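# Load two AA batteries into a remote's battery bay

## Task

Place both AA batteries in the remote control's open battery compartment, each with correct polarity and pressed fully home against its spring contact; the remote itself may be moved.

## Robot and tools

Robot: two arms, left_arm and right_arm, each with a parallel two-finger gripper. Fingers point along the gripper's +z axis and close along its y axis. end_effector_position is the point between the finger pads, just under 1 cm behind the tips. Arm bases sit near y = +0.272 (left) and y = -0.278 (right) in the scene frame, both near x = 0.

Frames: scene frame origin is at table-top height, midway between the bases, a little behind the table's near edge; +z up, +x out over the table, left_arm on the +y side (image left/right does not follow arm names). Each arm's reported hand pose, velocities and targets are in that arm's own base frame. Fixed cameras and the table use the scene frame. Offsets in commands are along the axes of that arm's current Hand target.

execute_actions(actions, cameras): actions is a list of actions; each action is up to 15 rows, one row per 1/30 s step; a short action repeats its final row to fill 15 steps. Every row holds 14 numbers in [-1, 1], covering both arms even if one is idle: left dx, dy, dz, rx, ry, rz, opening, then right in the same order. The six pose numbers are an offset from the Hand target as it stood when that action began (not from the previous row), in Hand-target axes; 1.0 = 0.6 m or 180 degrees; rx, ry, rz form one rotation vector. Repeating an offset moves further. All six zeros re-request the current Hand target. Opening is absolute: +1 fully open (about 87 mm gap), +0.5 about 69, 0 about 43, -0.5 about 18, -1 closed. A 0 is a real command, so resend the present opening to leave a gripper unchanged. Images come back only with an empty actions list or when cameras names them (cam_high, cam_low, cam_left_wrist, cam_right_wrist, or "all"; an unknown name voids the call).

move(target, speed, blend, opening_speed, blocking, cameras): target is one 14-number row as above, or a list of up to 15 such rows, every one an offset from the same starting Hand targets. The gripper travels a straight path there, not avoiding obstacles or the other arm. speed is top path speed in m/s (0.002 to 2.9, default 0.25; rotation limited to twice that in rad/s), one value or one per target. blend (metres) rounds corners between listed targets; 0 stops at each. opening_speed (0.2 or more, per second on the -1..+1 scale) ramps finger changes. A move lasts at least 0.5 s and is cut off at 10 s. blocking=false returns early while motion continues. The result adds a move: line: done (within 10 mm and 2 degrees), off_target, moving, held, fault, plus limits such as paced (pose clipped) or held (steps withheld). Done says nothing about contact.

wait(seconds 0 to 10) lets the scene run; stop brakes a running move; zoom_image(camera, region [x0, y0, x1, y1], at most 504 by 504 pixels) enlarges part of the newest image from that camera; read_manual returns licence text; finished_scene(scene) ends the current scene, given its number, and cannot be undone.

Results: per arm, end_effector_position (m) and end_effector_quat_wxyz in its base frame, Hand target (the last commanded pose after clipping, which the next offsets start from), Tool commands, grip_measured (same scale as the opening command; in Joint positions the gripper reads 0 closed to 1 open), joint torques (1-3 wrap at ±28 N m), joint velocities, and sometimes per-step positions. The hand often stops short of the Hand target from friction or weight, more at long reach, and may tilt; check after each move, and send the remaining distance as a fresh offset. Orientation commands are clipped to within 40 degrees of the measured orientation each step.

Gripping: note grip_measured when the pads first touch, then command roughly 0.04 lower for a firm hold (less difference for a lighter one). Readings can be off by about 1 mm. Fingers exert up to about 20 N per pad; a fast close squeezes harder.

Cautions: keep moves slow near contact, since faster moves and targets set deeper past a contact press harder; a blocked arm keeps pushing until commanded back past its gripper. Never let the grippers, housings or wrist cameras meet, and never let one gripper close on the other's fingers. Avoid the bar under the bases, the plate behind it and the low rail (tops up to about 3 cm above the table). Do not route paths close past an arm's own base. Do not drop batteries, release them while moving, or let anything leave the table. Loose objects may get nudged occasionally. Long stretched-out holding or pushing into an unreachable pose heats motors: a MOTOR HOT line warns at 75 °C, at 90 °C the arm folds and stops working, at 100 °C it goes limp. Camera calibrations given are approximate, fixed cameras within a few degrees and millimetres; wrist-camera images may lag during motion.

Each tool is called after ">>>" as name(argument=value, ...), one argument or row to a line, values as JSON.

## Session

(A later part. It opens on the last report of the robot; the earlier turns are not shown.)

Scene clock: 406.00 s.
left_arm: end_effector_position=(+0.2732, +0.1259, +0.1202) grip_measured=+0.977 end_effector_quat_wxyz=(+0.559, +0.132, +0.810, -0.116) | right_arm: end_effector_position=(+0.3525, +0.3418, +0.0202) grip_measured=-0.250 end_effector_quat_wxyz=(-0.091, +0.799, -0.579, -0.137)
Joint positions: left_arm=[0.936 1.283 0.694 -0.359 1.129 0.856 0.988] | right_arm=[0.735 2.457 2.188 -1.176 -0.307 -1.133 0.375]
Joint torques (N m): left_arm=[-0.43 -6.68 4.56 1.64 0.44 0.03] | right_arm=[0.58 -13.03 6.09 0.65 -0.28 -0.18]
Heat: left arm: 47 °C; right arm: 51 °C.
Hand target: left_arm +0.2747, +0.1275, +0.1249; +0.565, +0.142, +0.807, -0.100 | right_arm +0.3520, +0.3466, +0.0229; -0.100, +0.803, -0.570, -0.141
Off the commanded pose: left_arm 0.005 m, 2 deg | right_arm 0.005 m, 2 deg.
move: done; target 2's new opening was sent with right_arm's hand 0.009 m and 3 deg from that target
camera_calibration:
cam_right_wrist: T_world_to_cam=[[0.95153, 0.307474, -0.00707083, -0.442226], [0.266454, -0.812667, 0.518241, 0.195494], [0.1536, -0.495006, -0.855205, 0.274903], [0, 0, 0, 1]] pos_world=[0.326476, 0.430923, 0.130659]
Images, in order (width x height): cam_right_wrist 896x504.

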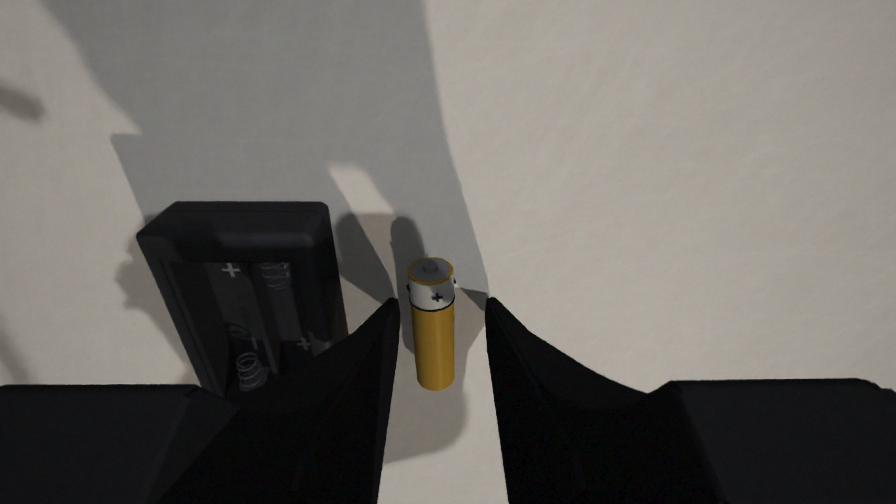

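>>> move(
  target=[
    [0,0,0,0,0,0,1,-0.0456,0,-0.1253,0,0,0,-0.25],
    [0,0,0,0,0,0,1,0.2228,0.051,-0.2267,0.0804,0,0.2208,1],
  ],
  blend=[0.01,0],
  speed=[0.1,0.25],
  cameras=["cam_right_wrist","cam_high"],
)

Scene clock: 417.17 s.
left_arm: end_effector_position=(+0.2732, +0.1259, +0.1202) grip_measured=+0.977 end_effector_quat_wxyz=(+0.559, +0.132, +0.810, -0.116) | right_arm: end_effector_position=(+0.3776, +0.1735, +0.0900) grip_measured=+1.000 end_effector_quat_wxyz=(+0.121, -0.546, +0.822, +0.103)
Joint positions: left_arm=[0.936 1.283 0.694 -0.359 1.129 0.856 0.988] | right_arm=[0.394 2.051 1.789 -1.104 -0.247 -0.753 1]
Joint torques (N m): left_arm=[-0.46 -6.65 4.62 1.64 0.43 0.03] | right_arm=[0.31 -13.38 6.27 0.78 0 0.02]
Heat: left arm: 47 °C; right arm: 54 °C.
Hand target: left_arm +0.2747, +0.1275, +0.1249; +0.565, +0.142, +0.807, -0.100 | right_arm +0.3799, +0.1740, +0.1050; +0.145, -0.544, +0.821, +0.096
Off the commanded pose: left_arm 0.005 m, 2 deg | right_arm 0.015 m, 3 deg.
move: off_target (right_arm); target 2's new opening was sent with right_arm's hand 0.015 m and 3 deg from that target
camera_calibration:
cam_right_wrist: T_world_to_cam=[[0.921123, -0.388155, -0.0294715, -0.279673], [-0.31503, -0.787781, 0.529298, 0.230112], [-0.228667, -0.478264, -0.847924, 0.388119], [0, 0, 0, 1]] pos_world=[0.418855, 0.258345, 0.199056]
Images, in order (width x height): cam_high 896x504, cam_right_wrist 896x504.

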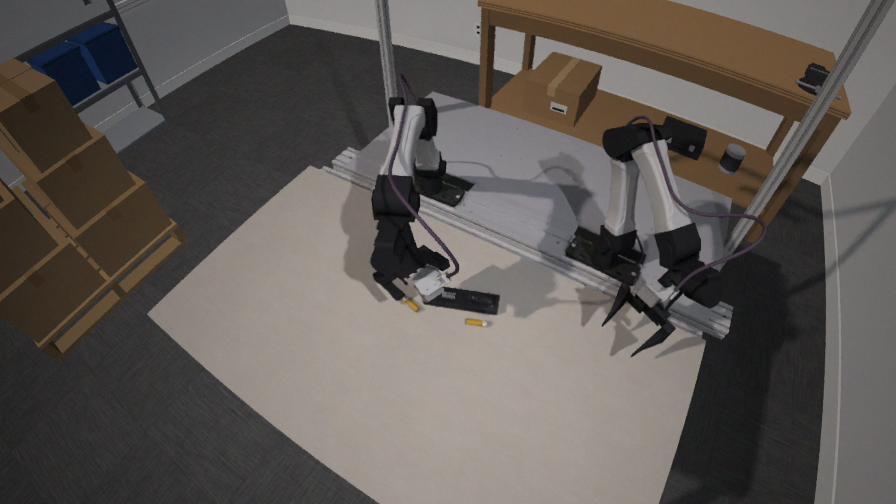

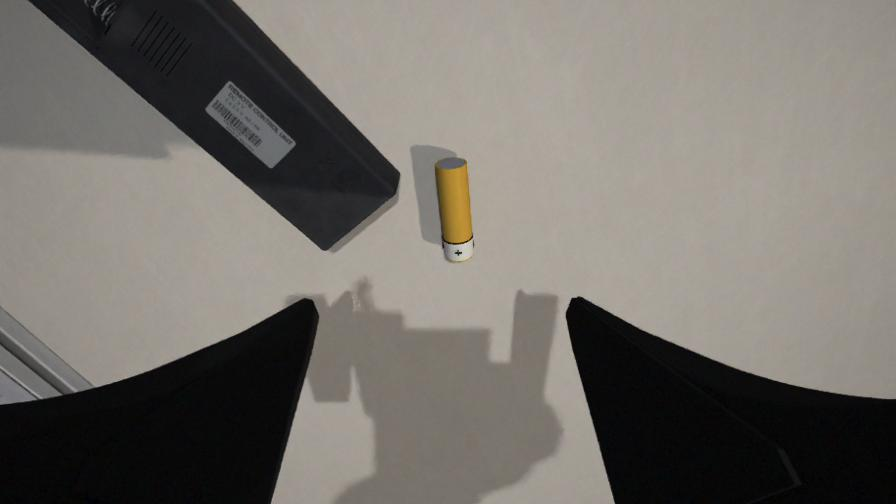

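>>> move(
  target=[0,0,0,0,0,0,1,0.0412,-0.0068,0.1003,-0.0076,0,-0.0209,0.2],
  speed=0.12,
  opening_speed=1,
  cameras=["cam_right_wrist"],
)

Scene clock: 427.93 s.
left_arm: end_effector_position=(+0.2732, +0.1259, +0.1202) grip_measured=+0.977 end_effector_quat_wxyz=(+0.559, +0.132, +0.810, -0.116) | right_arm: end_effector_position=(+0.3805, +0.1692, +0.0422) grip_measured=+0.200 end_effector_quat_wxyz=(+0.135, -0.569, +0.806, +0.096)
Joint positions: left_arm=[0.936 1.283 0.694 -0.359 1.129 0.856 0.988] | right_arm=[0.386 2.048 1.592 -0.889 -0.247 -0.815 0.6]
Joint torques (N m): left_arm=[-0.5 -6.67 4.6 1.62 0.44 0.03] | right_arm=[-0.29 -9.52 6.28 0.83 -0.23 -0.21]
Heat: left arm: 47 °C; right arm: 58 °C.
Hand target: left_arm +0.2747, +0.1275, +0.1249; +0.565, +0.142, +0.807, -0.100 | right_arm +0.3826, +0.1700, +0.0400; +0.141, -0.572, +0.802, +0.101
Off the commanded pose: left_arm 0.005 m, 2 deg | right_arm 0.003 m, 1 deg.
move: done
camera_calibration:
cam_right_wrist: T_world_to_cam=[[0.940003, -0.341114, 0.00601192, -0.302003], [-0.295176, -0.804325, 0.515686, 0.248685], [-0.171072, -0.486521, -0.856756, 0.326106], [0, 0, 0, 1]] pos_world=[0.413077, 0.255664, 0.152965]
Images, in order (width x height): cam_right_wrist 896x504.

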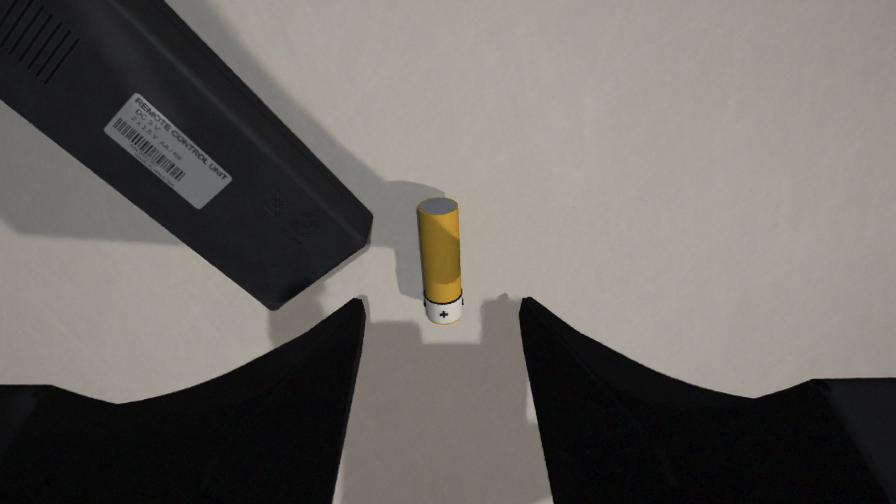

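>>> move(
  target=[
    [0,0,0,0,0,0,1,0.0105,0,0.029,0,0,0,0.2],
    [0,0,0,0,0,0,1,0.0105,0,0.029,0,0,0,-0.68],
  ],
  speed=0.08,
  opening_speed=0.7,
  cameras=["cam_right_wrist"],
)

Scene clock: 434.40 s.
left_arm: end_effector_position=(+0.2732, +0.1259, +0.1202) grip_measured=+0.977 end_effector_quat_wxyz=(+0.559, +0.132, +0.810, -0.116) | right_arm: end_effector_position=(+0.3808, +0.1694, +0.0254) grip_measured=-0.616 end_effector_quat_wxyz=(+0.137, -0.569, +0.805, +0.096)
Joint positions: left_arm=[0.936 1.283 0.694 -0.359 1.129 0.856 0.988] | right_arm=[0.386 2.062 1.543 -0.822 -0.247 -0.816 0.192]
Joint torques (N m): left_arm=[-0.43 -6.69 4.62 1.64 0.45 0.03] | right_arm=[-0.29 -9.14 6.31 0.84 -0.23 -0.18]
Heat: left arm: 47 °C; right arm: 57 °C.
Hand target: left_arm +0.2747, +0.1275, +0.1249; +0.565, +0.142, +0.807, -0.100 | right_arm +0.3827, +0.1700, +0.0215; +0.141, -0.572, +0.802, +0.101
Off the commanded pose: left_arm 0.005 m, 2 deg | right_arm 0.004 m, 1 deg.
move: done
camera_calibration:
cam_right_wrist: T_world_to_cam=[[0.940132, -0.340694, 0.00897517, -0.302379], [-0.296776, -0.805426, 0.513044, 0.258524], [-0.167562, -0.484992, -0.858316, 0.310241], [0, 0, 0, 1]] pos_world=[0.412984, 0.255668, 0.136365]
Images, in order (width x height): cam_right_wrist 896x504.

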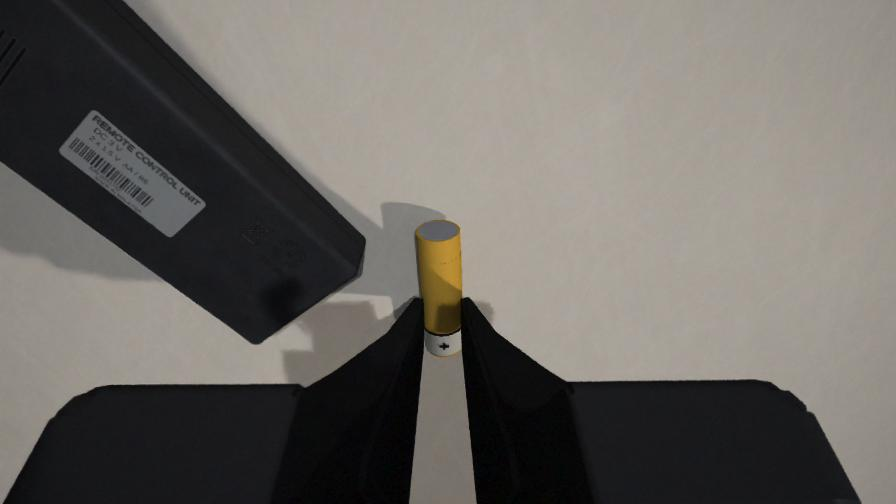

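>>> move(
  target=[
    [0,0,0,0,0,0,1,-0.0342,0,-0.094,0,0,0,-0.68],
    [0,0,0,0,0,0,1,-0.2247,0.0022,-0.031,-0.0727,0,-0.1997,-0.68],
  ],
  blend=[0.02,0],
  speed=0.2,
  cameras=["cam_right_wrist"],
)

Scene clock: 448.67 s.
left_arm: end_effector_position=(+0.2732, +0.1259, +0.1202) grip_measured=+0.977 end_effector_quat_wxyz=(+0.559, +0.132, +0.810, -0.116) | right_arm: end_effector_position=(+0.4199, +0.2790, +0.0809) grip_measured=-0.616 end_effector_quat_wxyz=(-0.114, +0.797, -0.579, -0.128)
Joint positions: left_arm=[0.936 1.283 0.694 -0.359 1.129 0.856 0.988] | right_arm=[0.551 2.608 2.714 -1.559 -0.325 -1.314 0.192]
Joint torques (N m): left_arm=[-0.44 -6.65 4.59 1.63 0.44 0.03] | right_arm=[0.54 -11.84 9.22 0.37 -0.29 -0.17]
Heat: left arm: 47 °C; right arm: 57 °C.
Hand target: left_arm +0.2747, +0.1275, +0.1249; +0.565, +0.142, +0.807, -0.100 | right_arm +0.4205, +0.2842, +0.0850; -0.100, +0.803, -0.570, -0.141
Off the commanded pose: left_arm 0.005 m, 2 deg | right_arm 0.007 m, 3 deg.
joint sent to its limit (right arm) — joint 4 (wrist pitch), lower limit. The joint targets are off in orientation, not in position.
move: off_target (right_arm)
camera_calibration:
cam_right_wrist: T_world_to_cam=[[0.954289, 0.296204, 0.0399609, -0.488408], [0.236239, -0.829397, 0.506253, 0.113318], [0.183097, -0.473671, -0.861459, 0.267491], [0, 0, 0, 1]] pos_world=[0.390335, 0.365356, 0.192582]
Images, in order (width x height): cam_right_wrist 896x504.

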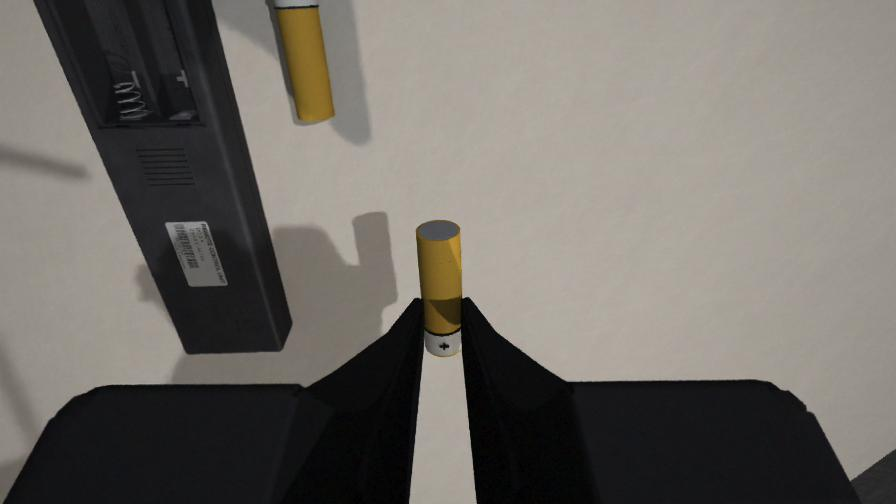

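>>> move(
  target=[0,0,0,0,0,0,1,0.0322,0,0.0885,0,0,0,-0.68],
  speed=0.08,
  cameras=["cam_right_wrist"],
)

Scene clock: 454.30 s.
left_arm: end_effector_position=(+0.2732, +0.1259, +0.1202) grip_measured=+0.977 end_effector_quat_wxyz=(+0.559, +0.132, +0.810, -0.116) | right_arm: end_effector_position=(+0.4205, +0.2796, +0.0292) grip_measured=-0.616 end_effector_quat_wxyz=(-0.093, +0.799, -0.578, -0.137)
Joint positions: left_arm=[0.936 1.283 0.694 -0.359 1.129 0.856 0.988] | right_arm=[0.551 2.608 2.505 -1.399 -0.326 -1.325 0.192]
Joint torques (N m): left_arm=[-0.44 -6.67 4.53 1.63 0.44 0.02] | right_arm=[0.57 -12.94 5.97 0.53 -0.28 -0.2]
Heat: left arm: 47 °C; right arm: 58 °C.
Hand target: left_arm +0.2747, +0.1275, +0.1249; +0.565, +0.142, +0.807, -0.100 | right_arm +0.4205, +0.2843, +0.0285; -0.100, +0.803, -0.570, -0.142
Off the commanded pose: left_arm 0.005 m, 2 deg | right_arm 0.005 m, 1 deg.
move: done
camera_calibration:
cam_right_wrist: T_world_to_cam=[[0.9517, 0.307009, -0.00353786, -0.487791], [0.264738, -0.814717, 0.515898, 0.123469], [0.155503, -0.491916, -0.856643, 0.239635], [0, 0, 0, 1]] pos_world=[0.39428, 0.368229, 0.139859]
Images, in order (width x height): cam_right_wrist 896x504.

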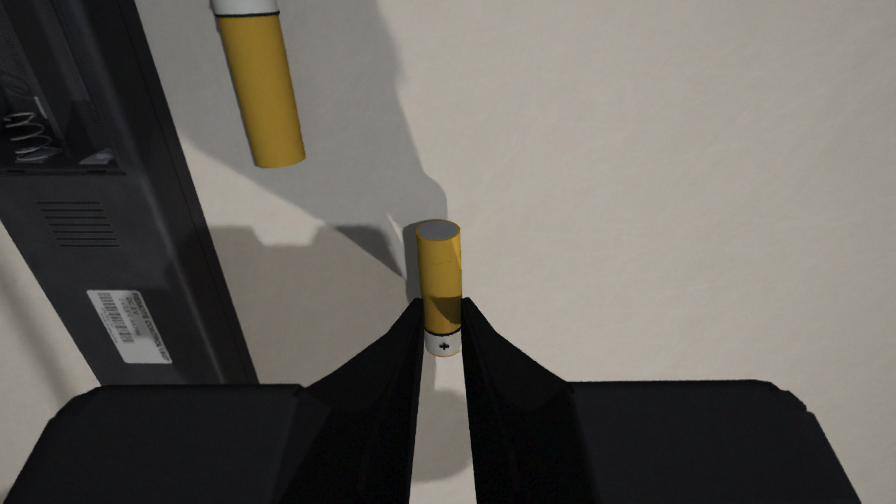

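>>> move(
  target=[
    [0,0,0,0,0,0,1,0.002,0,0.0055,0,0,0,-0.68],
    [0,0,0,0,0,0,1,0.002,0,0.0055,0,0,0,-0.25],
  ],
  speed=0.04,
  opening_speed=0.5,
  cameras=["cam_right_wrist"],
)

Scene clock: 459.90 s.
left_arm: end_effector_position=(+0.2732, +0.1259, +0.1202) grip_measured=+0.977 end_effector_quat_wxyz=(+0.559, +0.132, +0.810, -0.116) | right_arm: end_effector_position=(+0.4205, +0.2797, +0.0240) grip_measured=-0.250 end_effector_quat_wxyz=(-0.092, +0.799, -0.578, -0.138)
Joint positions: left_arm=[0.936 1.283 0.694 -0.359 1.129 0.856 0.988] | right_arm=[0.551 2.608 2.484 -1.38 -0.327 -1.326 0.375]
Joint torques (N m): left_arm=[-0.5 -6.69 4.62 1.64 0.44 0.02] | right_arm=[0.55 -13.24 5.89 0.52 -0.29 -0.19]
Heat: left arm: 47 °C; right arm: 59 °C.
Hand target: left_arm +0.2747, +0.1275, +0.1249; +0.565, +0.142, +0.807, -0.100 | right_arm +0.4205, +0.2843, +0.0250; -0.100, +0.803, -0.570, -0.141
Off the commanded pose: left_arm 0.005 m, 2 deg | right_arm 0.005 m, 2 deg.
move: done
camera_calibration:
cam_right_wrist: T_world_to_cam=[[0.951547, 0.30744, -0.00621371, -0.487795], [0.26645, -0.814255, 0.515746, 0.125438], [0.153501, -0.492412, -0.856719, 0.236229], [0, 0, 0, 1]] pos_world=[0.394476, 0.368428, 0.134657]
Images, in order (width x height): cam_right_wrist 896x504.

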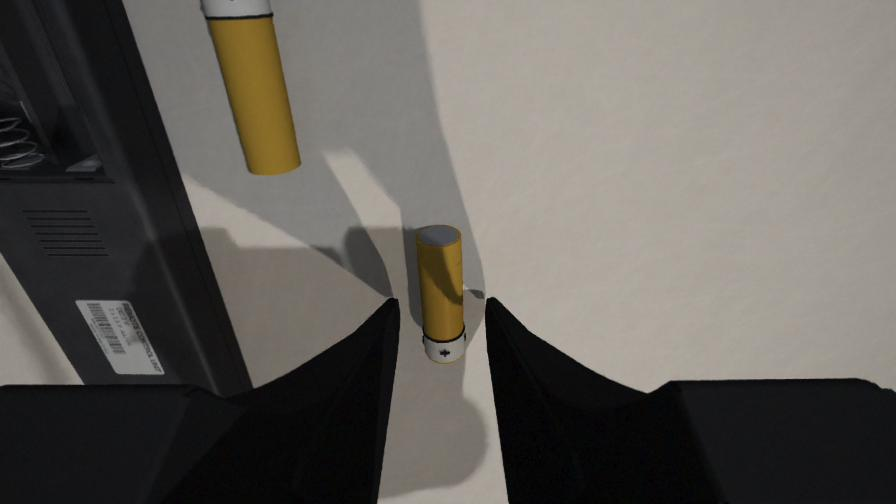

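>>> move(
  target=[
    [0,0,0,0,0,0,1,-0.0399,0,-0.1096,0,0,0,-0.25],
    [0,0,0,0,0,0,1,0.1163,0.1053,-0.2642,0.1289,0.0435,0.4796,0.7],
  ],
  blend=[0.01,0],
  speed=[0.1,0.25],
)

Scene clock: 499.53 s.
left_arm: end_effector_position=(+0.2732, +0.1259, +0.1202) grip_measured=+0.977 end_effector_quat_wxyz=(+0.559, +0.132, +0.810, -0.116) | right_arm: end_effector_position=(+0.4043, +0.1543, +0.1319) grip_measured=+0.700 end_effector_quat_wxyz=(+0.070, -0.180, +0.981, +0.016)
Joint positions: left_arm=[0.936 1.283 0.694 -0.359 1.129 0.856 0.988] | right_arm=[0.362 2.308 2.374 -1.492 -0.007 -0.001 0.85]
Joint torques (N m): left_arm=[-0.47 -6.69 4.59 1.63 0.45 0.04] | right_arm=[0.01 -15.3 5.72 0.49 0.24 0.03]
Heat: left arm: 47 °C; right arm: 68 °C.
Hand target: left_arm +0.2747, +0.1275, +0.1249; +0.565, +0.142, +0.807, -0.100 | right_arm +0.4005, +0.1504, +0.1501; +0.087, -0.173, +0.981, +0.015
Off the commanded pose: left_arm 0.005 m, 2 deg | right_arm 0.019 m, 2 deg.
move: off_target (right_arm); target 2's new opening was sent with right_arm's hand 0.019 m and 2 deg from that target

>>> move(
  target=[0,0,0,0,0,0,1,0.0865,0.0942,0.0863,0.0447,0.0431,0.5108,0.7],
  cameras=["cam_right_wrist","cam_high"],
)

Scene clock: 510.00 s.
left_arm: end_effector_position=(+0.2732, +0.1259, +0.1202) grip_measured=+0.977 end_effector_quat_wxyz=(+0.559, +0.132, +0.810, -0.116) | right_arm: end_effector_position=(+0.3405, +0.1848, +0.0766) grip_measured=+0.700 end_effector_quat_wxyz=(-0.010, +0.586, +0.810, -0.021)
Joint positions: left_arm=[0.936 1.283 0.694 -0.359 1.129 0.856 0.988] | right_arm=[0.392 2.052 1.727 -1.291 0.005 1.644 0.85]
Joint torques (N m): left_arm=[-0.43 -6.72 4.62 1.63 0.45 0.01] | right_arm=[0.9 -12.92 5.78 0.32 0.14 0.05]
Heat: left arm: 47 °C; right arm: 70 °C.
Hand target: left_arm +0.2747, +0.1275, +0.1249; +0.565, +0.142, +0.807, -0.100 | right_arm +0.3417, +0.1890, +0.0901; +0.001, +0.589, +0.808, +0.000
Off the commanded pose: left_arm 0.005 m, 2 deg | right_arm 0.014 m, 3 deg.
move: off_target (right_arm)
camera_calibration:
cam_right_wrist: T_world_to_cam=[[-0.949531, -0.309139, 0.0531338, 0.374526], [-0.161966, 0.628273, 0.760947, -0.097106], [-0.268621, 0.713937, -0.646635, 0.151545], [0, 0, 0, 1]] pos_world=[0.380604, 0.0685963, 0.151987]
Images, in order (width x height): cam_high 896x504, cam_right_wrist 896x504.

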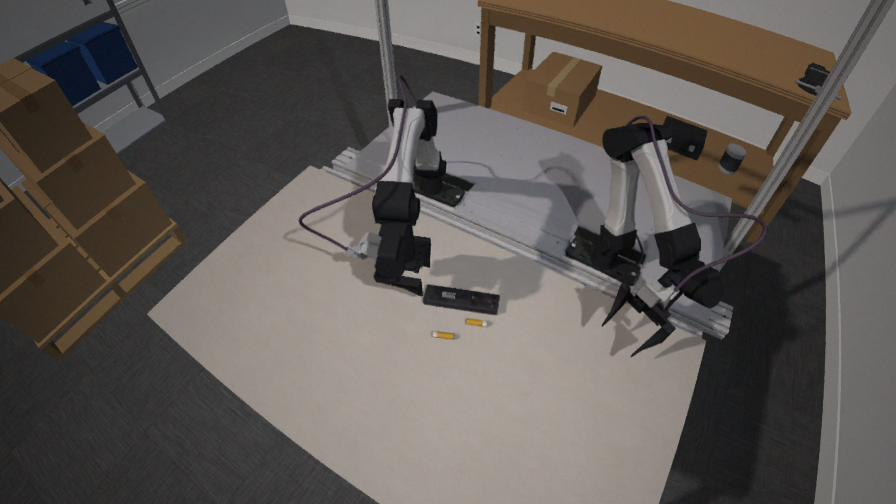

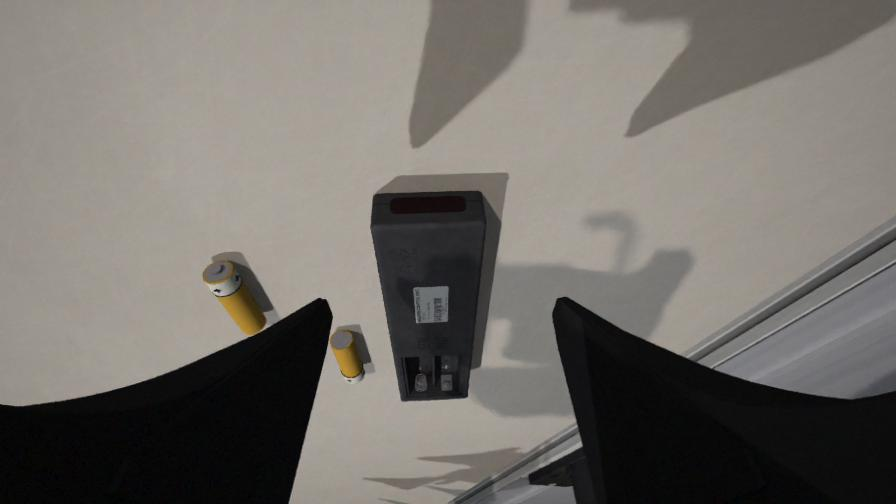

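>>> move(
  target=[0,0,0,0,0,0,1,0.0017,0.0055,0.1067,0,0,0,0.7],
  speed=0.15,
  cameras=["cam_right_wrist"],
)

Scene clock: 524.20 s.
left_arm: end_effector_position=(+0.2732, +0.1259, +0.1202) grip_measured=+0.977 end_effector_quat_wxyz=(+0.559, +0.132, +0.810, -0.116) | right_arm: end_effector_position=(+0.3446, +0.1876, +0.0294) grip_measured=+0.700 end_effector_quat_wxyz=(+0.002, +0.586, +0.810, -0.002)
Joint positions: left_arm=[0.936 1.283 0.694 -0.359 1.129 0.856 0.988] | right_arm=[0.395 2.06 1.55 -1.061 0.005 1.647 0.85]
Joint torques (N m): left_arm=[-0.42 -6.71 4.64 1.63 0.44 0.04] | right_arm=[0.88 -8.88 5.87 0.36 0.14 0.08]
Heat: left arm: 47 °C; right arm: 70 °C.
Hand target: left_arm +0.2747, +0.1275, +0.1249; +0.565, +0.142, +0.807, -0.100 | right_arm +0.3446, +0.1911, +0.0261; +0.001, +0.589, +0.808, +0.000
Off the commanded pose: left_arm 0.005 m, 2 deg | right_arm 0.005 m, 1 deg.
move: done
camera_calibration:
cam_right_wrist: T_world_to_cam=[[-0.95093, -0.309284, 0.00869599, 0.383611], [-0.193139, 0.615316, 0.764254, -0.049207], [-0.241722, 0.725072, -0.644857, 0.108686], [0, 0, 0, 1]] pos_world=[0.381555, 0.0701177, 0.104357]
Images, in order (width x height): cam_right_wrist 896x504.

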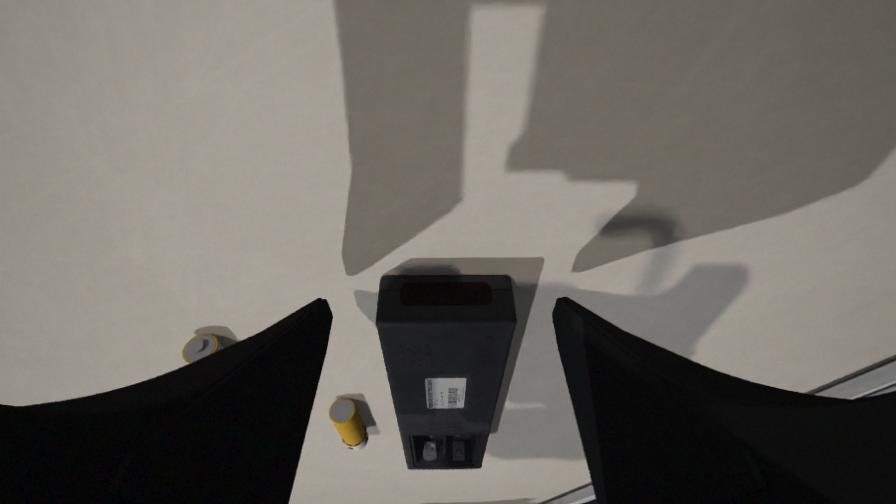

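>>> move(
  target=[
    [0,0,0,0,0,0,1,0,0,0.0142,0,0,0,0.7],
    [0,0,0,0,0,0,1,0,0,0.0142,0,0,0,0.03],
  ],
  speed=0.08,
  opening_speed=0.6,
  cameras=["cam_right_wrist"],
)

Scene clock: 533.47 s.
left_arm: end_effector_position=(+0.2732, +0.1259, +0.1202) grip_measured=+0.977 end_effector_quat_wxyz=(+0.559, +0.132, +0.810, -0.116) | right_arm: end_effector_position=(+0.3453, +0.1879, +0.0220) grip_measured=+0.073 end_effector_quat_wxyz=(+0.003, +0.586, +0.810, +0.000)
Joint positions: left_arm=[0.936 1.283 0.694 -0.359 1.129 0.856 0.988] | right_arm=[0.395 2.068 1.53 -1.03 0.005 1.647 0.536]
Joint torques (N m): left_arm=[-0.43 -6.74 4.57 1.61 0.46 0.02] | right_arm=[0.8 -8.72 5.74 0.38 0.15 0.09]
Heat: left arm: 47 °C; right arm: 66 °C.
Hand target: left_arm +0.2747, +0.1275, +0.1249; +0.565, +0.142, +0.807, -0.100 | right_arm +0.3446, +0.1910, +0.0175; +0.000, +0.589, +0.808, +0.000
Off the commanded pose: left_arm 0.005 m, 2 deg | right_arm 0.005 m, 1 deg.
move: done
camera_calibration:
cam_right_wrist: T_world_to_cam=[[-0.95107, -0.308938, 0.00482507, 0.384527], [-0.195658, 0.614276, 0.764449, -0.0425794], [-0.239132, 0.726101, -0.644666, 0.102783], [0, 0, 0, 1]] pos_world=[0.38196, 0.07032, 0.096955]
Images, in order (width x height): cam_right_wrist 896x504.

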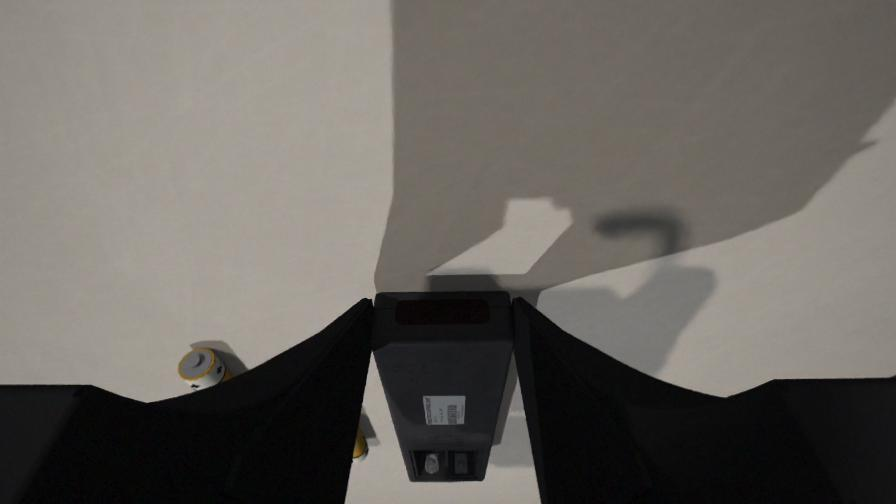

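>>> move(
  target=[-0.1077,-0.386,0.2713,0.1951,0.2105,0.164,0.4,0,0,0,0,0,0,0.03],
  cameras=["cam_left_wrist","cam_high"],
)

Scene clock: 560.87 s.
left_arm: end_effector_position=(+0.3560, -0.1501, +0.1301) grip_measured=+0.400 end_effector_quat_wxyz=(+0.222, +0.517, +0.814, -0.144) | right_arm: end_effector_position=(+0.3453, +0.1879, +0.0220) grip_measured=+0.073 end_effector_quat_wxyz=(+0.003, +0.586, +0.810, +0.000)
Joint positions: left_arm=[-0.294 1.761 1.515 -0.951 0.392 0.763 0.7] | right_arm=[0.395 2.068 1.53 -1.03 0.005 1.647 0.536]
Joint torques (N m): left_arm=[-0.21 -8.05 7.09 1.05 0.19 0.08] | right_arm=[0.87 -8.7 5.7 0.4 0.15 0.07]
Heat: left arm: 47 °C; right arm: 62 °C.
Hand target: left_arm +0.3601, -0.1500, +0.1303; +0.219, +0.519, +0.815, -0.139 | right_arm +0.3446, +0.1910, +0.0175; +0.000, +0.589, +0.808, +0.000
Off the commanded pose: left_arm 0.004 m, 1 deg | right_arm 0.006 m, 1 deg.
move: done
camera_calibration:
cam_left_wrist: T_world_to_cam=[[-0.908531, -0.417292, -0.0209409, 0.266631], [-0.400247, 0.854853, 0.330196, 0.249808], [-0.119886, 0.308375, -0.94368, 0.355944], [0, 0, 0, 1]] pos_world=[0.384901, -0.21205, 0.258995]
Images, in order (width x height): cam_high 896x504, cam_left_wrist 896x504.

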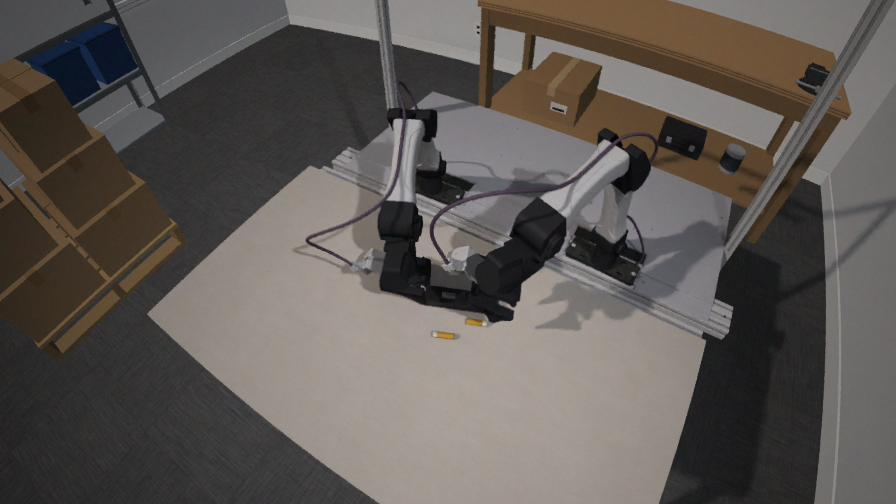

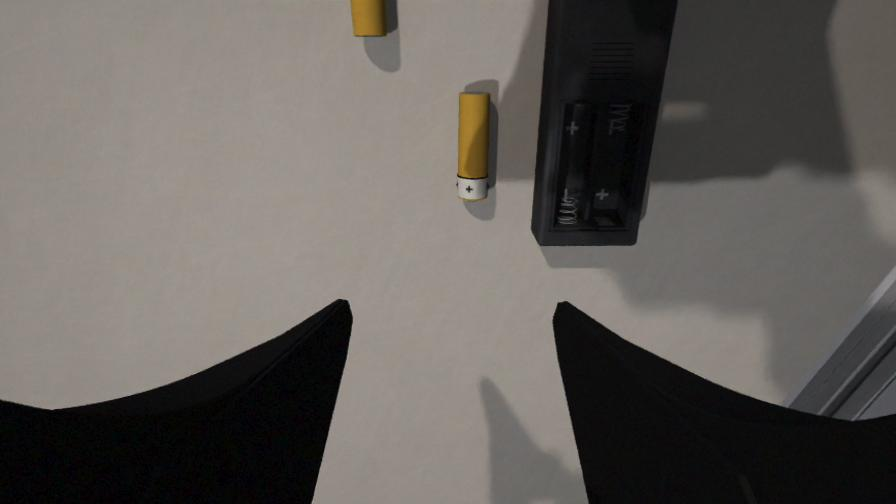

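>>> zoom_image(
  camera="cam_left_wrist",
  region=[500, 80, 690, 260],
)

Scaled by 2.653.

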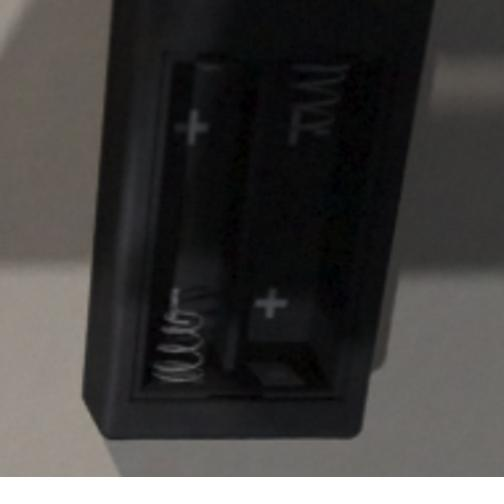

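>>> move(
  target=[-0.1397,0.0655,0.1777,0,0.0278,0,0.2,0,0,0,0,0,0,0.03],
  cameras=["cam_left_wrist"],
)

Scene clock: 600.77 s.
left_arm: end_effector_position=(+0.3856, -0.1871, +0.1049) grip_measured=+0.200 end_effector_quat_wxyz=(+0.198, +0.529, +0.813, -0.141) | right_arm: end_effector_position=(+0.3453, +0.1879, +0.0220) grip_measured=+0.073 end_effector_quat_wxyz=(+0.003, +0.586, +0.810, +0.000)
Joint positions: left_arm=[-0.369 1.959 1.682 -0.947 0.355 0.721 0.6] | right_arm=[0.395 2.068 1.53 -1.03 0.005 1.647 0.536]
Joint torques (N m): left_arm=[0.4 -13.98 5.18 1.06 0.32 0.06] | right_arm=[0.8 -8.64 5.74 0.39 0.15 0.08]
Heat: left arm: 53 °C; right arm: 60 °C.
Hand target: left_arm +0.3856, -0.1850, +0.1133; +0.207, +0.528, +0.812, -0.140 (not the last commanded pose) | right_arm +0.3446, +0.1910, +0.0175; +0.000, +0.589, +0.808, +0.000
Off the commanded pose: left_arm 0.091 m, 4 deg | right_arm 0.006 m, 1 deg.
move: held (left_arm; a check stopped the path); limits=held
pose unreachable (left arm): on one or more control steps of this call, first in action 0 (counted from 0), this arm could not follow its commanded pose, so it was not sent that pose on those steps. It may still have moved: this result reports where it is.
cause: moving toward the commanded pose would bring a part of the arm too close to another arm (this arm's wrist camera and the right arm's wrist (the part past joint 4), 28 mm apart when this arm was first held).
camera_calibration:
cam_left_wrist: T_world_to_cam=[[-0.919158, -0.393857, -0.00504241, 0.284477], [-0.367529, 0.852968, 0.370632, 0.284285], [-0.141675, 0.342523, -0.928766, 0.360296], [0, 0, 0, 1]] pos_world=[0.417007, -0.253852, 0.2307]
Images, in order (width x height): cam_left_wrist 896x504.

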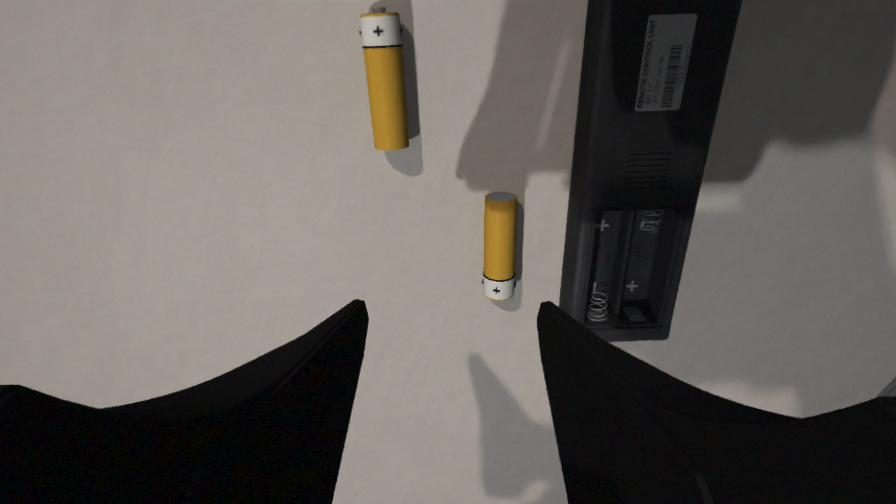

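>>> move(
  target=[
    [0,0,0,0,0,0,0.2,0,0,0,0,0,0,0.6],
    [0,0,0,0,0,0,0.2,0,0,-0.08,0,0,0,0.6],
    [0,0,0,0,0,0,0.2,-0.16,0.12,-0.22,0,0,0,0.6],
  ],
  blend=[0,0.03,0],
  opening_speed=1,
)

Scene clock: 622.37 s.
left_arm: end_effector_position=(+0.3856, -0.1871, +0.1049) grip_measured=+0.200 end_effector_quat_wxyz=(+0.198, +0.529, +0.813, -0.141) | right_arm: end_effector_position=(+0.4410, +0.1188, +0.1469) grip_measured=+0.600 end_effector_quat_wxyz=(+0.036, +0.598, +0.800, +0.041)
Joint positions: left_arm=[-0.369 1.959 1.682 -0.947 0.355 0.721 0.6] | right_arm=[0.171 2.292 2.389 -1.558 -0.003 1.455 0.8]
Joint torques (N m): left_arm=[0.32 -14.01 5.18 1.06 0.32 0.07] | right_arm=[0.51 -10.02 8.76 0.38 0.12 -0.13]
Heat: left arm: 51 °C; right arm: 59 °C.
Hand target: left_arm +0.3856, -0.1850, +0.1133; +0.207, +0.528, +0.812, -0.140 | right_arm +0.4422, +0.1217, +0.1497; +0.001, +0.589, +0.808, +0.000
Off the commanded pose: left_arm 0.009 m, 1 deg | right_arm 0.004 m, 6 deg.
joint sent to its limit (right arm) — joint 4 (wrist pitch), lower limit. The joint targets are off in orientation, not in position.
move: off_target (right_arm); blend cut to 0.024 m at target 2

>>> move(
  target=[0,0,0,0,0,0,0.2,-0.1577,-0.4358,-0.0833,0,0,-0.289,0.6],
)

Scene clock: 629.30 s.
left_arm: end_effector_position=(+0.3856, -0.1871, +0.1049) grip_measured=+0.200 end_effector_quat_wxyz=(+0.198, +0.529, +0.813, -0.141) | right_arm: end_effector_position=(+0.2270, -0.0466, +0.1959) grip_measured=+0.600 end_effector_quat_wxyz=(+0.023, +0.179, +0.984, +0.003)
Joint positions: left_arm=[-0.369 1.959 1.682 -0.947 0.355 0.721 0.6] | right_arm=[-0.232 1.566 1.606 -1.563 -0.009 0.128 0.8]
Joint torques (N m): left_arm=[0.32 -14.02 5.19 1.06 0.3 0.06] | right_arm=[-0.18 -7.05 5.75 0.38 0.2 -0.17]
Heat: left arm: 51 °C; right arm: 60 °C.
Hand target: left_arm +0.3856, -0.1850, +0.1133; +0.207, +0.528, +0.812, -0.140 | right_arm +0.2221, -0.0483, +0.1993; +0.001, +0.176, +0.984, +0.000
Off the commanded pose: left_arm 0.009 m, 1 deg | right_arm 0.006 m, 3 deg.
joint sent to its limit (right arm) — joint 4 (wrist pitch), lower limit. The joint targets are off in orientation, not in position.
move: off_target (right_arm)

>>> move(
  target=[-0.0925,0.0477,0.109,0,0.0611,0,0.2,0,0,0,0,0,0,0.6],
  cameras=["cam_left_wrist"],
)

Scene clock: 637.70 s.
left_arm: end_effector_position=(+0.4424, -0.2499, +0.0891) grip_measured=+0.200 end_effector_quat_wxyz=(+0.138, +0.545, +0.822, -0.093) | right_arm: end_effector_position=(+0.2270, -0.0466, +0.1959) grip_measured=+0.600 end_effector_quat_wxyz=(+0.023, +0.179, +0.984, +0.003)
Joint positions: left_arm=[-0.491 2.508 2.551 -1.352 0.21 0.652 0.6] | right_arm=[-0.232 1.566 1.606 -1.563 -0.009 0.127 0.8]
Joint torques (N m): left_arm=[0.12 -13.57 6.67 0.79 0.08 -0.05] | right_arm=[-0.21 -7.01 5.67 0.37 0.23 -0.16]
Heat: left arm: 51 °C; right arm: 58 °C.
Hand target: left_arm +0.4439, -0.2470, +0.0825; +0.128, +0.539, +0.828, -0.088 | right_arm +0.2221, -0.0483, +0.1993; +0.001, +0.176, +0.984, +0.000
Off the commanded pose: left_arm 0.007 m, 2 deg | right_arm 0.006 m, 3 deg.
joint sent to its limit (right arm) — joint 4 (wrist pitch), lower limit. The joint targets are off in orientation, not in position.
move: off_target (right_arm)
camera_calibration:
cam_left_wrist: T_world_to_cam=[[-0.92529, -0.378701, -0.0205786, 0.319638], [-0.335204, 0.79122, 0.511477, 0.322407], [-0.177414, 0.480162, -0.859051, 0.419251], [0, 0, 0, 1]] pos_world=[0.478211, -0.335357, 0.201832]
Images, in order (width x height): cam_left_wrist 896x504.

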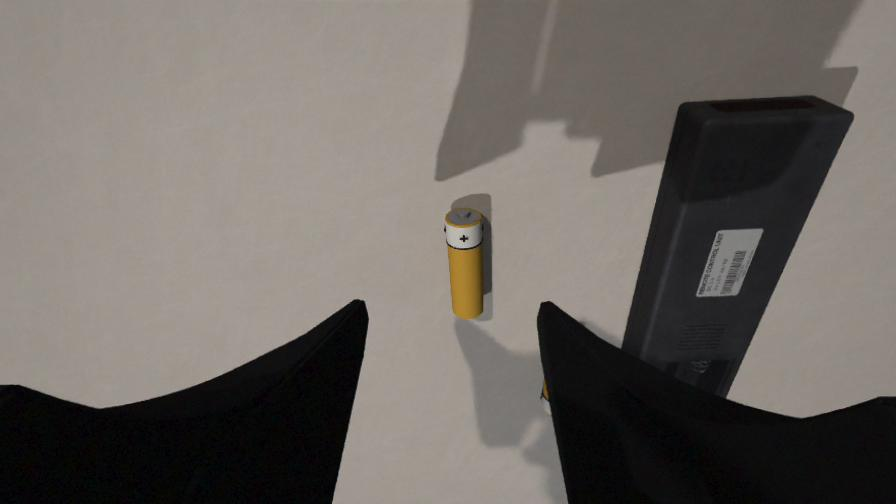

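>>> move(
  target=[0.0467,-0.006,0.078,0,0,0,0.0,0,0,0,0,0,0,0.6],
  cameras=["cam_left_wrist"],
  speed=0.12,
  opening_speed=1,
)

Scene clock: 648.83 s.
left_arm: end_effector_position=(+0.4262, -0.2401, +0.0337) grip_measured=+0.000 end_effector_quat_wxyz=(+0.114, +0.543, +0.827, -0.095) | right_arm: end_effector_position=(+0.2270, -0.0466, +0.1959) grip_measured=+0.600 end_effector_quat_wxyz=(+0.023, +0.179, +0.984, +0.003)
Joint positions: left_arm=[-0.489 2.409 2.153 -1.102 0.21 0.651 0.5] | right_arm=[-0.232 1.566 1.606 -1.563 -0.009 0.127 0.8]
Joint torques (N m): left_arm=[0.81 -15.9 3.29 1.37 0.11 0.06] | right_arm=[-0.2 -7.04 5.74 0.38 0.21 -0.16]
Heat: left arm: 51 °C; right arm: 55 °C.
Hand target: left_arm +0.4353, -0.2374, +0.0295; +0.128, +0.539, +0.828, -0.088 | right_arm +0.2221, -0.0483, +0.1993; +0.001, +0.176, +0.984, +0.000
Off the commanded pose: left_arm 0.010 m, 2 deg | right_arm 0.006 m, 3 deg.
joint sent to its limit (right arm) — joint 4 (wrist pitch), lower limit. The joint targets are off in orientation, not in position.
move: off_target (right_arm)
camera_calibration:
cam_left_wrist: T_world_to_cam=[[-0.924586, -0.380832, 0.0103296, 0.305514], [-0.31431, 0.777844, 0.544213, 0.32424], [-0.215289, 0.499925, -0.838884, 0.384255], [0, 0, 0, 1]] pos_world=[0.467112, -0.327957, 0.142733]
Images, in order (width x height): cam_left_wrist 896x504.

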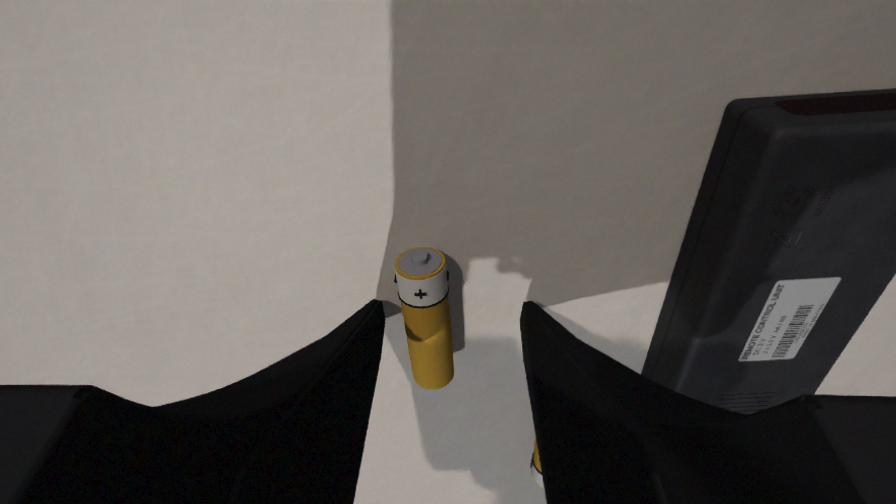

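>>> move(
  target=[0,0.015,0,-0.0086,0,-0.0264,0.0,0,0,0,0,0,0,0.6],
  cameras=["cam_left_wrist"],
  speed=0.1,
)

Scene clock: 663.13 s.
left_arm: end_effector_position=(+0.4346, -0.2382, +0.0349) grip_measured=+0.000 end_effector_quat_wxyz=(+0.127, +0.510, +0.846, -0.093) | right_arm: end_effector_position=(+0.2270, -0.0466, +0.1959) grip_measured=+0.600 end_effector_quat_wxyz=(+0.023, +0.179, +0.984, +0.003)
Joint positions: left_arm=[-0.476 2.409 2.155 -1.072 0.2 0.585 0.5] | right_arm=[-0.232 1.566 1.606 -1.563 -0.009 0.127 0.8]
Joint torques (N m): left_arm=[0.79 -14 5.74 1.14 -0.05 -0.01] | right_arm=[-0.18 -7.04 5.79 0.38 0.22 -0.16]
Heat: left arm: 51 °C; right arm: 54 °C.
Hand target: left_arm +0.4436, -0.2337, +0.0294; +0.132, +0.503, +0.850, -0.082 | right_arm +0.2221, -0.0483, +0.1993; +0.001, +0.176, +0.984, +0.000
Off the commanded pose: left_arm 0.011 m, 2 deg | right_arm 0.006 m, 3 deg.
joint sent to its limit (right arm) — joint 4 (wrist pitch), lower limit. The joint targets are off in orientation, not in position.
move: off_target (left_arm, right_arm)
camera_calibration:
cam_left_wrist: T_world_to_cam=[[-0.892246, -0.451535, 0.00362008, 0.283359], [-0.381519, 0.758133, 0.528846, 0.34985], [-0.241537, 0.47048, -0.84871, 0.390798], [0, 0, 0, 1]] pos_world=[0.480692, -0.321149, 0.145631]
Images, in order (width x height): cam_left_wrist 896x504.

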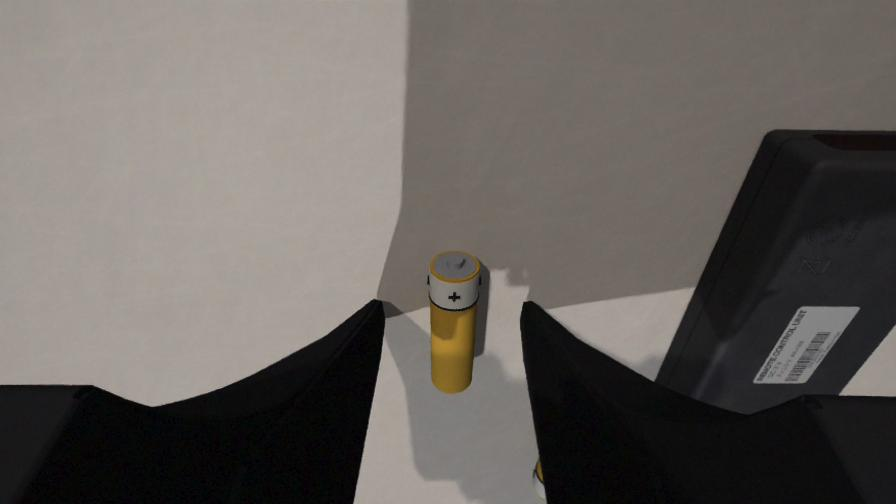

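>>> move(
  target=[
    [0.0039,0,0.0119,0,0,0,0.0,0,0,0,0,0,0,0.6],
    [0.0039,0,0.0119,0,0,0,-0.68,0,0,0,0,0,0,0.6],
  ],
  cameras=["cam_left_wrist"],
  speed=0.06,
  opening_speed=0.6,
)

Scene clock: 670.83 s.
left_arm: end_effector_position=(+0.4460, -0.2377, +0.0349) grip_measured=-0.618 end_effector_quat_wxyz=(+0.146, +0.507, +0.845, -0.083) | right_arm: end_effector_position=(+0.2270, -0.0466, +0.1959) grip_measured=+0.600 end_effector_quat_wxyz=(+0.023, +0.179, +0.984, +0.003)
Joint positions: left_arm=[-0.471 2.409 2.151 -1.028 0.184 0.584 0.191] | right_arm=[-0.232 1.566 1.606 -1.563 -0.009 0.127 0.8]
Joint torques (N m): left_arm=[0.28 -13.9 4.08 1.04 0.17 -0.02] | right_arm=[-0.18 -7.05 5.71 0.36 0.22 -0.17]
Heat: left arm: 52 °C; right arm: 53 °C.
Hand target: left_arm +0.4435, -0.2338, +0.0220; +0.132, +0.503, +0.850, -0.082 | right_arm +0.2221, -0.0483, +0.1993; +0.001, +0.176, +0.984, +0.000
Off the commanded pose: left_arm 0.014 m, 2 deg | right_arm 0.006 m, 3 deg.
joint sent to its limit (right arm) — joint 4 (wrist pitch), lower limit. The joint targets are off in orientation, not in position.
move: off_target (left_arm, right_arm); target 2's new opening was sent with left_arm's hand 0.014 m and 1 deg from that target
camera_calibration:
cam_left_wrist: T_world_to_cam=[[-0.886545, -0.461532, -0.0320325, 0.290005], [-0.411778, 0.755622, 0.509386, 0.367445], [-0.210893, 0.464784, -0.859942, 0.378766], [0, 0, 0, 1]] pos_world=[0.488288, -0.319848, 0.147834]
Images, in order (width x height): cam_left_wrist 896x504.

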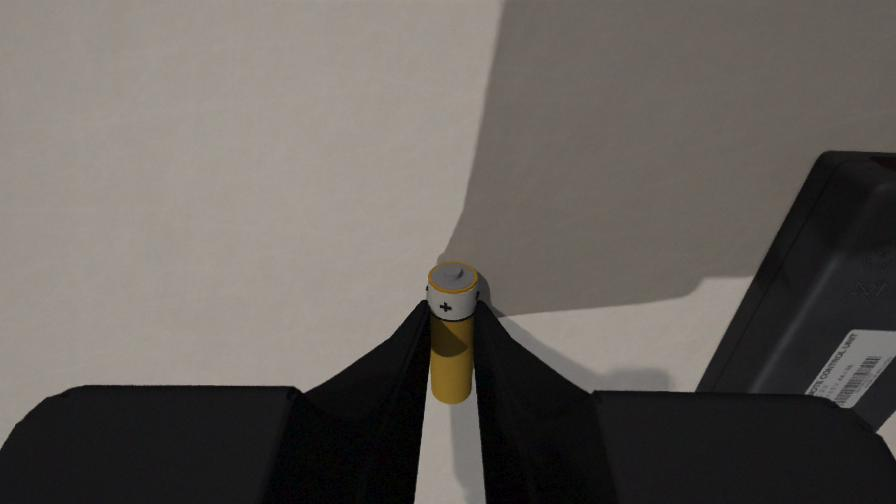

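>>> move(
  target=[-0.0309,0,-0.0951,0,0,0,-0.68,0,0,0,0,0,0,0.6],
  cameras=["cam_left_wrist","cam_low"],
  speed=0.1,
)

>>> zoom_image(
  camera="cam_low",
  region=[400, 200, 640, 340],
)

Scene clock: 678.87 s.
left_arm: end_effector_position=(+0.4418, -0.2356, +0.0857) grip_measured=-0.618 end_effector_quat_wxyz=(+0.137, +0.507, +0.847, -0.083) | right_arm: end_effector_position=(+0.2270, -0.0466, +0.1959) grip_measured=+0.600 end_effector_quat_wxyz=(+0.023, +0.179, +0.984, +0.003)
Joint positions: left_arm=[-0.471 2.439 2.409 -1.275 0.184 0.583 0.191] | right_arm=[-0.232 1.566 1.606 -1.563 -0.009 0.127 0.8]
Joint torques (N m): left_arm=[0.34 -13.64 6.91 0.85 0.16 -0.02] | right_arm=[-0.16 -6.98 5.72 0.37 0.22 -0.17]
Heat: left arm: 53 °C; right arm: 53 °C.
Hand target: left_arm +0.4439, -0.2336, +0.0819; +0.132, +0.502, +0.851, -0.082 | right_arm +0.2221, -0.0483, +0.1993; +0.001, +0.176, +0.984, +0.000
Off the commanded pose: left_arm 0.005 m, 1 deg | right_arm 0.006 m, 3 deg.
joint sent to its limit (right arm) — joint 4 (wrist pitch), lower limit. The joint targets are off in orientation, not in position.
move: off_target (right_arm)
camera_calibration:
cam_left_wrist: T_world_to_cam=[[-0.886803, -0.46164, -0.0216607, 0.288019], [-0.403892, 0.751387, 0.521814, 0.332587], [-0.224614, 0.471494, -0.852784, 0.427593], [0, 0, 0, 1]] pos_world=[0.485788, -0.318548, 0.197335]
Images, in order (width x height): cam_low 896x504, cam_left_wrist 896x504.

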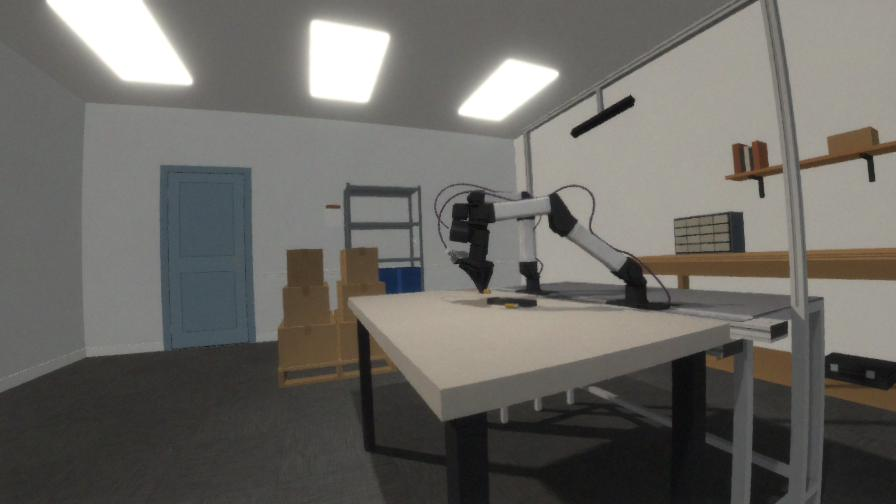

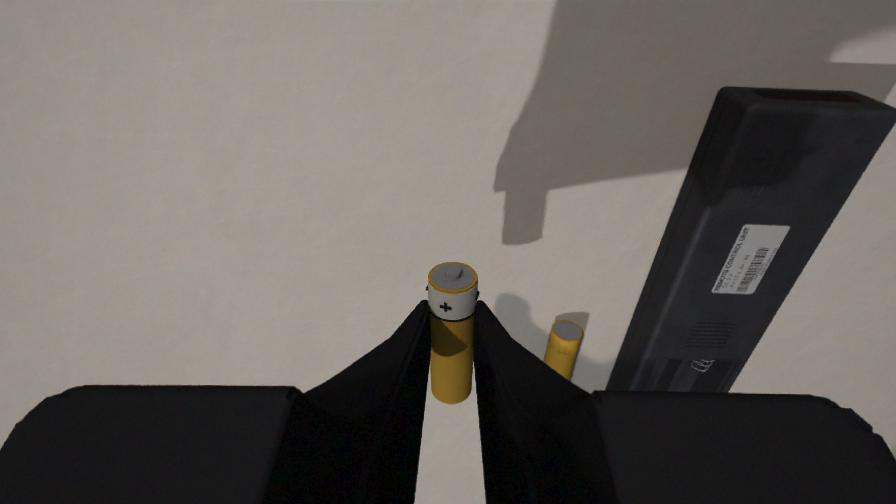

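Scaled by 2.100.

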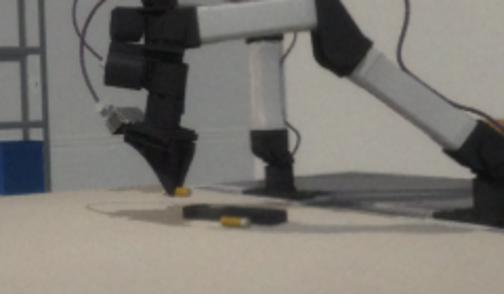

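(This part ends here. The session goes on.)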